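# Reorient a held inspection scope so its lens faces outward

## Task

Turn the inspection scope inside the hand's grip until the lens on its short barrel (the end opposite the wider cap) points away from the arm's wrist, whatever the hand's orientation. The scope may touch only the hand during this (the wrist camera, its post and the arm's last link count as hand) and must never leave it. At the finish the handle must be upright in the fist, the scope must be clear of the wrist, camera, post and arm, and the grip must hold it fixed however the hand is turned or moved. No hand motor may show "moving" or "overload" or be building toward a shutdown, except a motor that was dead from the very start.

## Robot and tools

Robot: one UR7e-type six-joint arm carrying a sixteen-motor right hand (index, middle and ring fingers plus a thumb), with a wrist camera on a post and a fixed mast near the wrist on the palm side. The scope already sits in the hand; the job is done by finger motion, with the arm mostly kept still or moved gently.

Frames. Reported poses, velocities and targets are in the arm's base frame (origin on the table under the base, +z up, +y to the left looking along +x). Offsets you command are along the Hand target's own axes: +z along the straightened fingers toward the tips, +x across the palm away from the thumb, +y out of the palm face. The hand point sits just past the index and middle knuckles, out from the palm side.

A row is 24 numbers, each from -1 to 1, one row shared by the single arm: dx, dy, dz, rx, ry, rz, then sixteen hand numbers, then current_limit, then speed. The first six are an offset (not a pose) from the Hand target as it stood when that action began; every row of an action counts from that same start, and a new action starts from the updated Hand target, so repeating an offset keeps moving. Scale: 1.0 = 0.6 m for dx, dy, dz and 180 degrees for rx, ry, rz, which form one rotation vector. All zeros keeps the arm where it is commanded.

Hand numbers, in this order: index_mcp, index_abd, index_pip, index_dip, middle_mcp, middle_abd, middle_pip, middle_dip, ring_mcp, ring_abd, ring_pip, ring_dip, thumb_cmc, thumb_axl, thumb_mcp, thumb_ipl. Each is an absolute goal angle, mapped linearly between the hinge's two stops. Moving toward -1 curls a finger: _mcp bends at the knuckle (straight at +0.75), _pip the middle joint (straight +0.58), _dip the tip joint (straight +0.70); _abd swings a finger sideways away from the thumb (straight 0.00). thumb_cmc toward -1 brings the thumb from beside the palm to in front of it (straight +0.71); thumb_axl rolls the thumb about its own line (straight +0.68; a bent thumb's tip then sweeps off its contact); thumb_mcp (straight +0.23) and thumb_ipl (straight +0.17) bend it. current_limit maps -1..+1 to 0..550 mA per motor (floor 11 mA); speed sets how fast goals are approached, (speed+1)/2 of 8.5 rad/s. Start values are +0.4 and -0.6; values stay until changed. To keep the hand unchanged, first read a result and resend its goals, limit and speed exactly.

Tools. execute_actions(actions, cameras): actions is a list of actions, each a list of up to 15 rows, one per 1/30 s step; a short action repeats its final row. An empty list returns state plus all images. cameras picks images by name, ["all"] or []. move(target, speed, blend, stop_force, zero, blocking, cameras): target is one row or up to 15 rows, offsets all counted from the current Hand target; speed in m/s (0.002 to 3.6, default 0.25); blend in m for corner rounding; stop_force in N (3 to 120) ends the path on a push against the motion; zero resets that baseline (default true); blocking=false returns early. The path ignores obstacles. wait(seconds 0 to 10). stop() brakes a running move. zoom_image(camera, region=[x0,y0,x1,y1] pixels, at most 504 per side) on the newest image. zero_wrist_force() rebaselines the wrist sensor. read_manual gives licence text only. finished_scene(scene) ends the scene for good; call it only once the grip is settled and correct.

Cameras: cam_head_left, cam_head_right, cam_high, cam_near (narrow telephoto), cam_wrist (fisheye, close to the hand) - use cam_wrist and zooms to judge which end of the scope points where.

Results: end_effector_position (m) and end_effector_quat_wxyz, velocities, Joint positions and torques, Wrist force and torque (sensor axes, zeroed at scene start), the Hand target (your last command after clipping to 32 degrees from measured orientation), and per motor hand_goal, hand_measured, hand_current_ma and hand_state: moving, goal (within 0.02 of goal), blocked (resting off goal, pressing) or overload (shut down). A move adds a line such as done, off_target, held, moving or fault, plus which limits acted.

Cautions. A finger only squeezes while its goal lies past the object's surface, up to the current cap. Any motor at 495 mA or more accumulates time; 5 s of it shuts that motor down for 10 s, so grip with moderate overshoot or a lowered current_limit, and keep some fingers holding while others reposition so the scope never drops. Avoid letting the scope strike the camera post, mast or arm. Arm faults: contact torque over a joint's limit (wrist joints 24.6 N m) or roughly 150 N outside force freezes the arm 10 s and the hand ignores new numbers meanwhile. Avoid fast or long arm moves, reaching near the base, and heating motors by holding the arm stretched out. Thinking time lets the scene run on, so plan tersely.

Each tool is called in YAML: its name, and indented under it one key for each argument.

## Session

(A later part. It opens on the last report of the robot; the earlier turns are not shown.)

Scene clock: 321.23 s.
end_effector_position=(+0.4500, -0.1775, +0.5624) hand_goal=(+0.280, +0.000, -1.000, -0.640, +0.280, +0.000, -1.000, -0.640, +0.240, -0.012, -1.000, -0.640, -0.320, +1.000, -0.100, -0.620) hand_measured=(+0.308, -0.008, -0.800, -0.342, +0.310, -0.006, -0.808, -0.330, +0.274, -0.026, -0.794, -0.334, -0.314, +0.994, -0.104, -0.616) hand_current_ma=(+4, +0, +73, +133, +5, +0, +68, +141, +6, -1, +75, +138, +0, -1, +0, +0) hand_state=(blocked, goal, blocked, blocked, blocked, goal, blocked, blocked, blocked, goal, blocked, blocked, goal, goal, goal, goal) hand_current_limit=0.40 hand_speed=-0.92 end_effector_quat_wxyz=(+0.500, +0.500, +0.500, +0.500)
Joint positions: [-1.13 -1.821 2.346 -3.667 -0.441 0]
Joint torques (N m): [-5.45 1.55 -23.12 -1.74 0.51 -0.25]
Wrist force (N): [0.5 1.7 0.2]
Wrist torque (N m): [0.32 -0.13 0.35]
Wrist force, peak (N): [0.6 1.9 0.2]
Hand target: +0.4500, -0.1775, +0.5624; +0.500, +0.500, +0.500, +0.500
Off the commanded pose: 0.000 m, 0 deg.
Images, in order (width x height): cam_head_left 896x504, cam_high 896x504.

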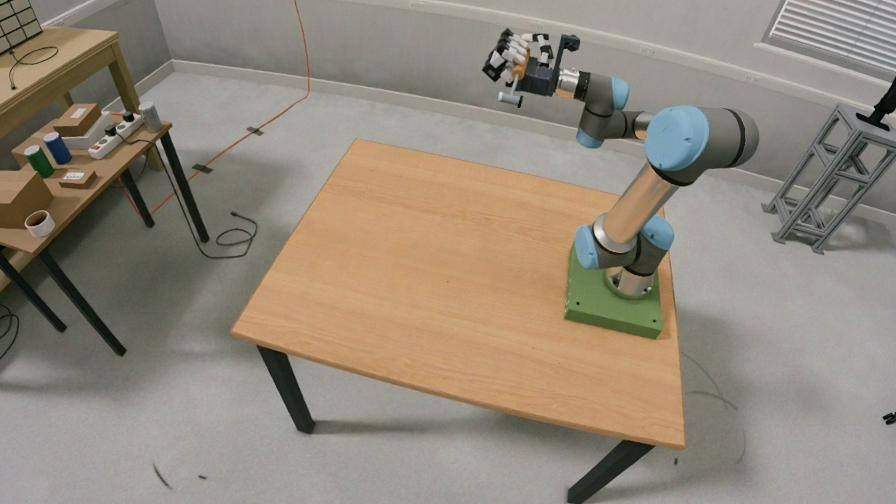

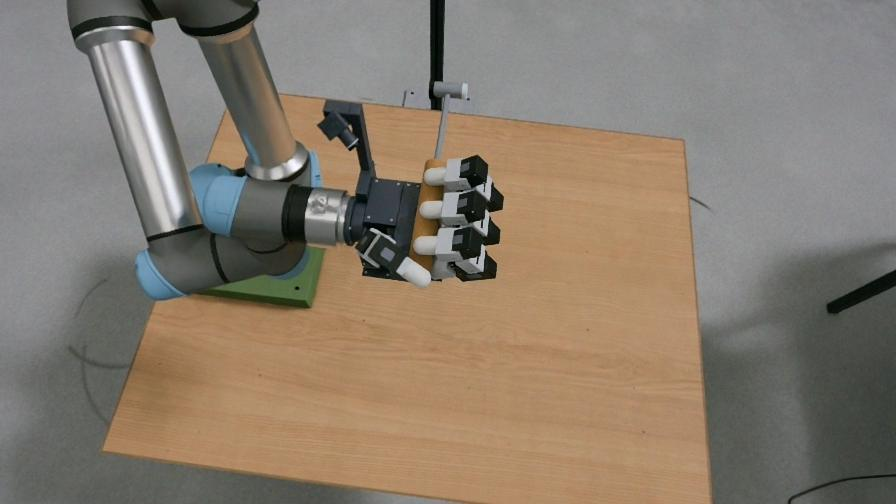

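execute_actions:
  actions:
    - [[0,0,0,0,0,0,0.16,0.0,-1.0,-0.64,0.16,0.0,-1.0,-0.64,0.12,-0.012,-1.0,-0.64,-0.32,1.0,-0.22,-0.64,0.40,-0.90]]
    - [[0,0,0,0,0,0,0.14,0.0,-1.0,-0.64,0.14,0.0,-1.0,-0.64,0.10,-0.012,-1.0,-0.64,-0.32,1.0,-0.34,-0.66,0.40,-0.92]]
    - [[0,0,0,0,0,0,0.14,0.0,-1.0,-0.64,0.14,0.0,-1.0,-0.64,0.10,-0.012,-1.0,-0.64,-0.32,1.0,-0.42,-0.68,0.40,-0.92]]
  cameras: ["cam_high","cam_head_left"]

zoom_image:
  camera: "cam_high"
  region: [360, 60, 560, 300]

zoom_image:
  camera: "cam_high"
  region: [380, 60, 500, 180]

zoom_image:
  camera: "cam_head_left"
  region: [470, 50, 560, 120]

Scene clock: 343.17 s.
end_effector_position=(+0.4500, -0.1775, +0.5624) hand_goal=(+0.140, +0.000, -1.000, -0.640, +0.140, +0.000, -1.000, -0.640, +0.100, -0.012, -1.000, -0.640, -0.320, +1.000, -0.420, -0.680) hand_measured=(+0.282, -0.008, -0.796, -0.344, +0.284, -0.006, -0.804, -0.332, +0.250, -0.026, -0.792, -0.334, -0.314, +1.000, -0.226, -0.634) hand_current_ma=(+48, +0, +75, +132, +49, +0, +70, +140, +52, -1, +77, +138, +0, +0, +102, +12) hand_state=(blocked, goal, blocked, blocked, blocked, goal, blocked, blocked, blocked, goal, blocked, blocked, goal, goal, blocked, blocked) hand_current_limit=0.40 hand_speed=-0.92 end_effector_quat_wxyz=(+0.500, +0.500, +0.500, +0.500)
Joint positions: [-1.13 -1.821 2.346 -3.667 -0.441 0]
Joint torques (N m): [-5.97 2.09 -22.76 -1.71 0.35 -0.27]
Wrist force (N): [0.6 1.8 0.3]
Wrist torque (N m): [0.33 -0.14 0.36]
Wrist force, peak (N): [0.8 2.0 0.1]
Hand target: +0.4500, -0.1775, +0.5624; +0.500, +0.500, +0.500, +0.500
Off the commanded pose: 0.000 m, 0 deg.
Images, in order (width x height): cam_head_left 896x504, cam_high 896x504.

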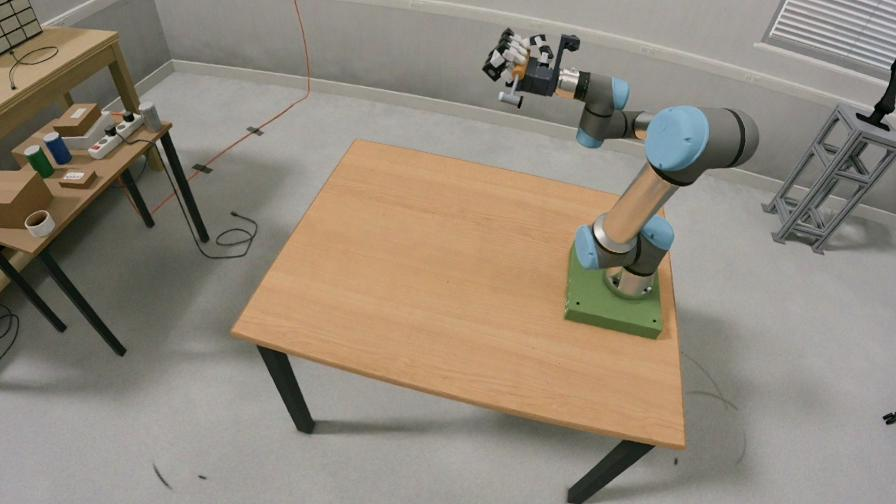

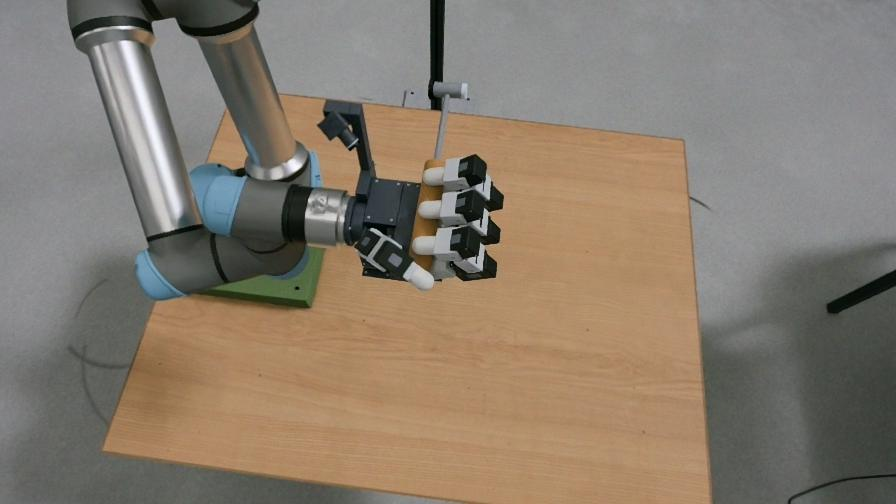

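Scaled by 2.100 from the camera's 896x504 image, which has a finer 1280x720 frame.

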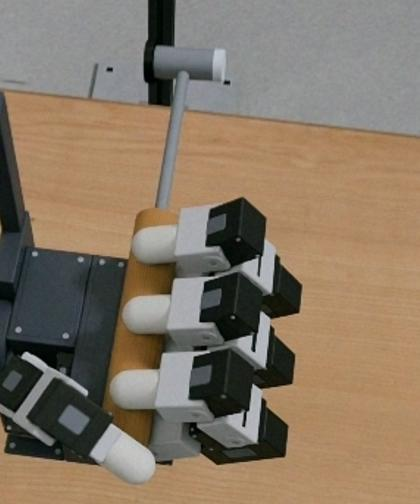

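Scaled by 4.200 from the camera's 896x504 image, which has a finer 1280x720 frame.

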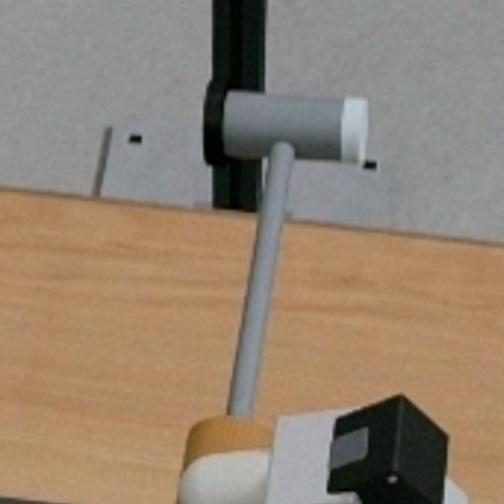

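Scaled by 5.600 from the camera's 896x504 image, which has a finer 1280x720 frame.

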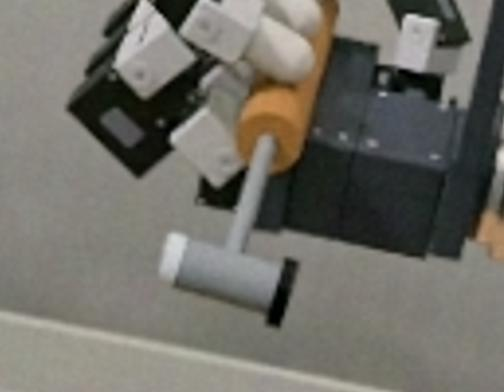

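move:
  target: [0.4625, -0.1038, 0.038, 0, 0, -0.5, 0.14, 0.0, -1.0, -0.64, 0.14, 0.0, -1.0, -0.64, 0.10, -0.012, -1.0, -0.64, -0.32, 1.0, -0.42, -0.68, 0.40, -0.92]
  speed: 0.25
  cameras: ["cam_high", "cam_near", "cam_head_left"]

zoom_image:
  camera: "cam_near"
  region: [196, 0, 700, 504]

Scene clock: 361.50 s.
end_effector_position=(+0.4728, +0.0999, +0.5002) hand_goal=(+0.140, +0.000, -1.000, -0.640, +0.140, +0.000, -1.000, -0.640, +0.100, -0.012, -1.000, -0.640, -0.320, +1.000, -0.420, -0.680) hand_measured=(+0.268, -0.008, -0.782, -0.360, +0.272, -0.006, -0.792, -0.348, +0.238, -0.028, -0.780, -0.348, -0.316, +1.000, -0.226, -0.634) hand_current_ma=(+41, +0, +82, +122, +43, +0, +77, +130, +46, -1, +84, +129, +0, +0, +102, +12) hand_state=(blocked, goal, blocked, blocked, blocked, goal, blocked, blocked, blocked, goal, blocked, blocked, goal, goal, blocked, blocked) hand_current_limit=0.40 hand_speed=-0.92 end_effector_quat_wxyz=(+0.707, +0.000, +0.707, +0.000)
Joint positions: [-0.518 -1.91 2.403 -3.634 -1.053 -1.57]
Joint torques (N m): [4.49 -14.1 -15.39 -4.64 -0.09 -1.35]
Wrist force (N): [-0.1 -0.2 0.0]
Wrist torque (N m): [-0.02 -0.06 -0.19]
Wrist force, peak (N): [0.8 1.9 0.4]
Hand target: +0.4728, +0.1000, +0.5001; +0.707, +0.000, +0.707, +0.000
Off the commanded pose: 0.000 m, 0 deg.
move: done
Images, in order (width x height): cam_head_left 896x504, cam_high 896x504, cam_near 896x504.

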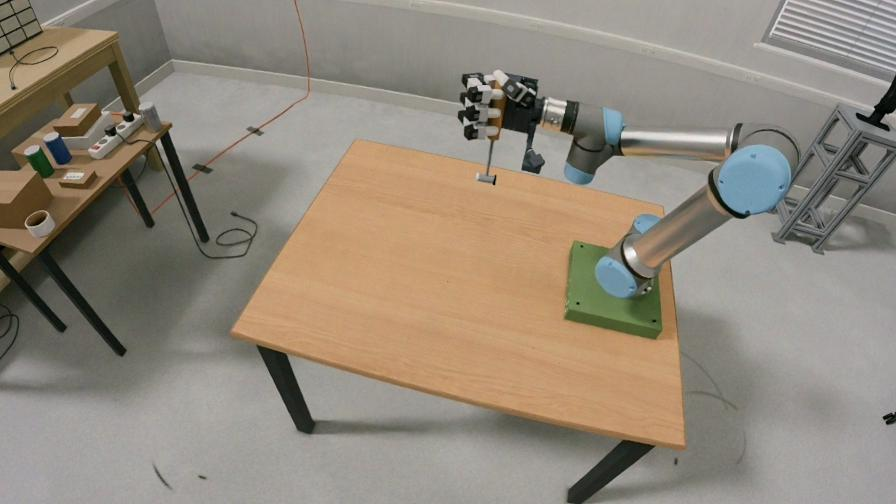

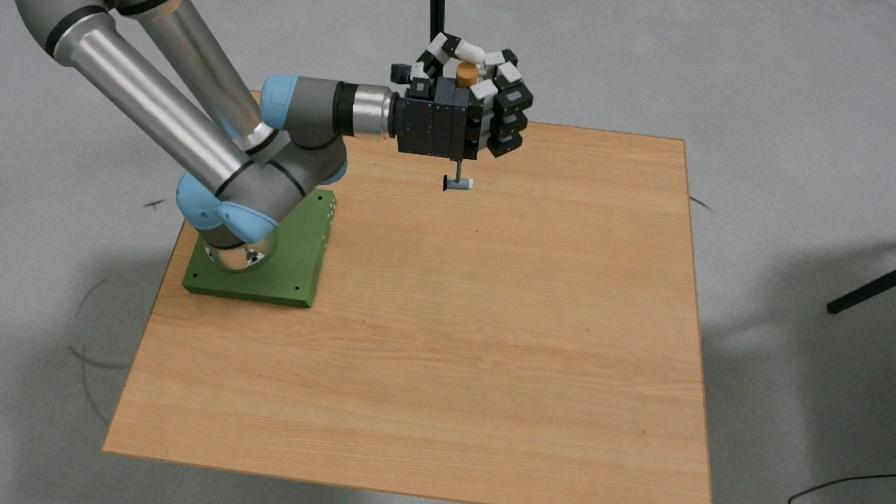

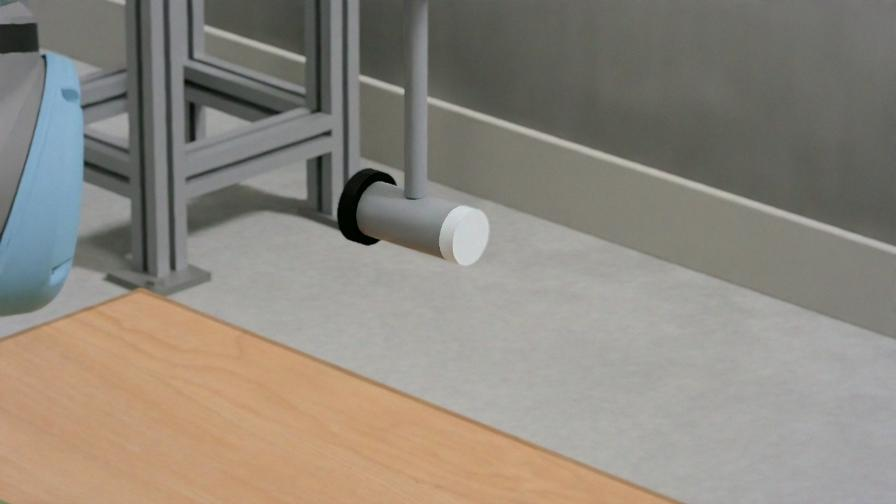

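Scaled by 1.000.

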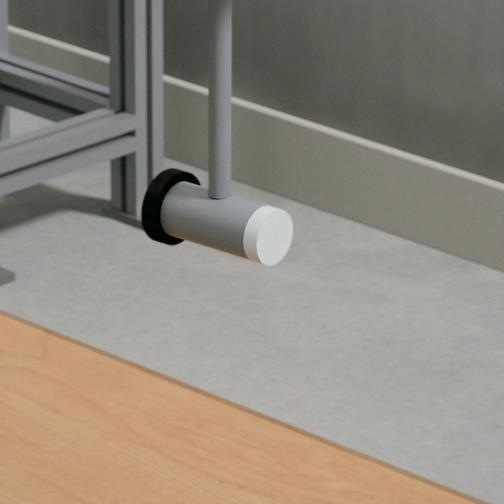

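zoom_image:
  camera: "cam_high"
  region: [400, 90, 520, 210]

Scaled by 4.200 from the camera's 896x504 image, which has a finer 1280x720 frame.

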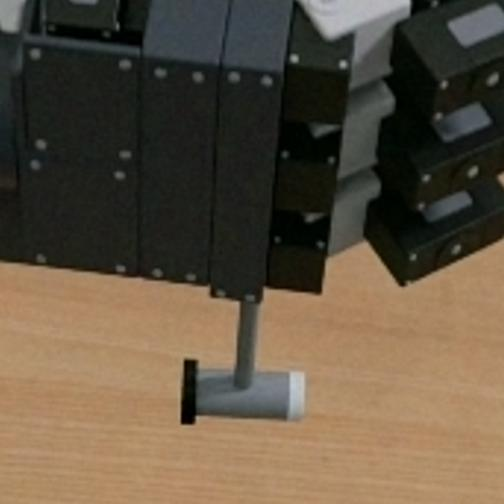

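finished_scene:
  scene: 2

The scene is finished: the task was done.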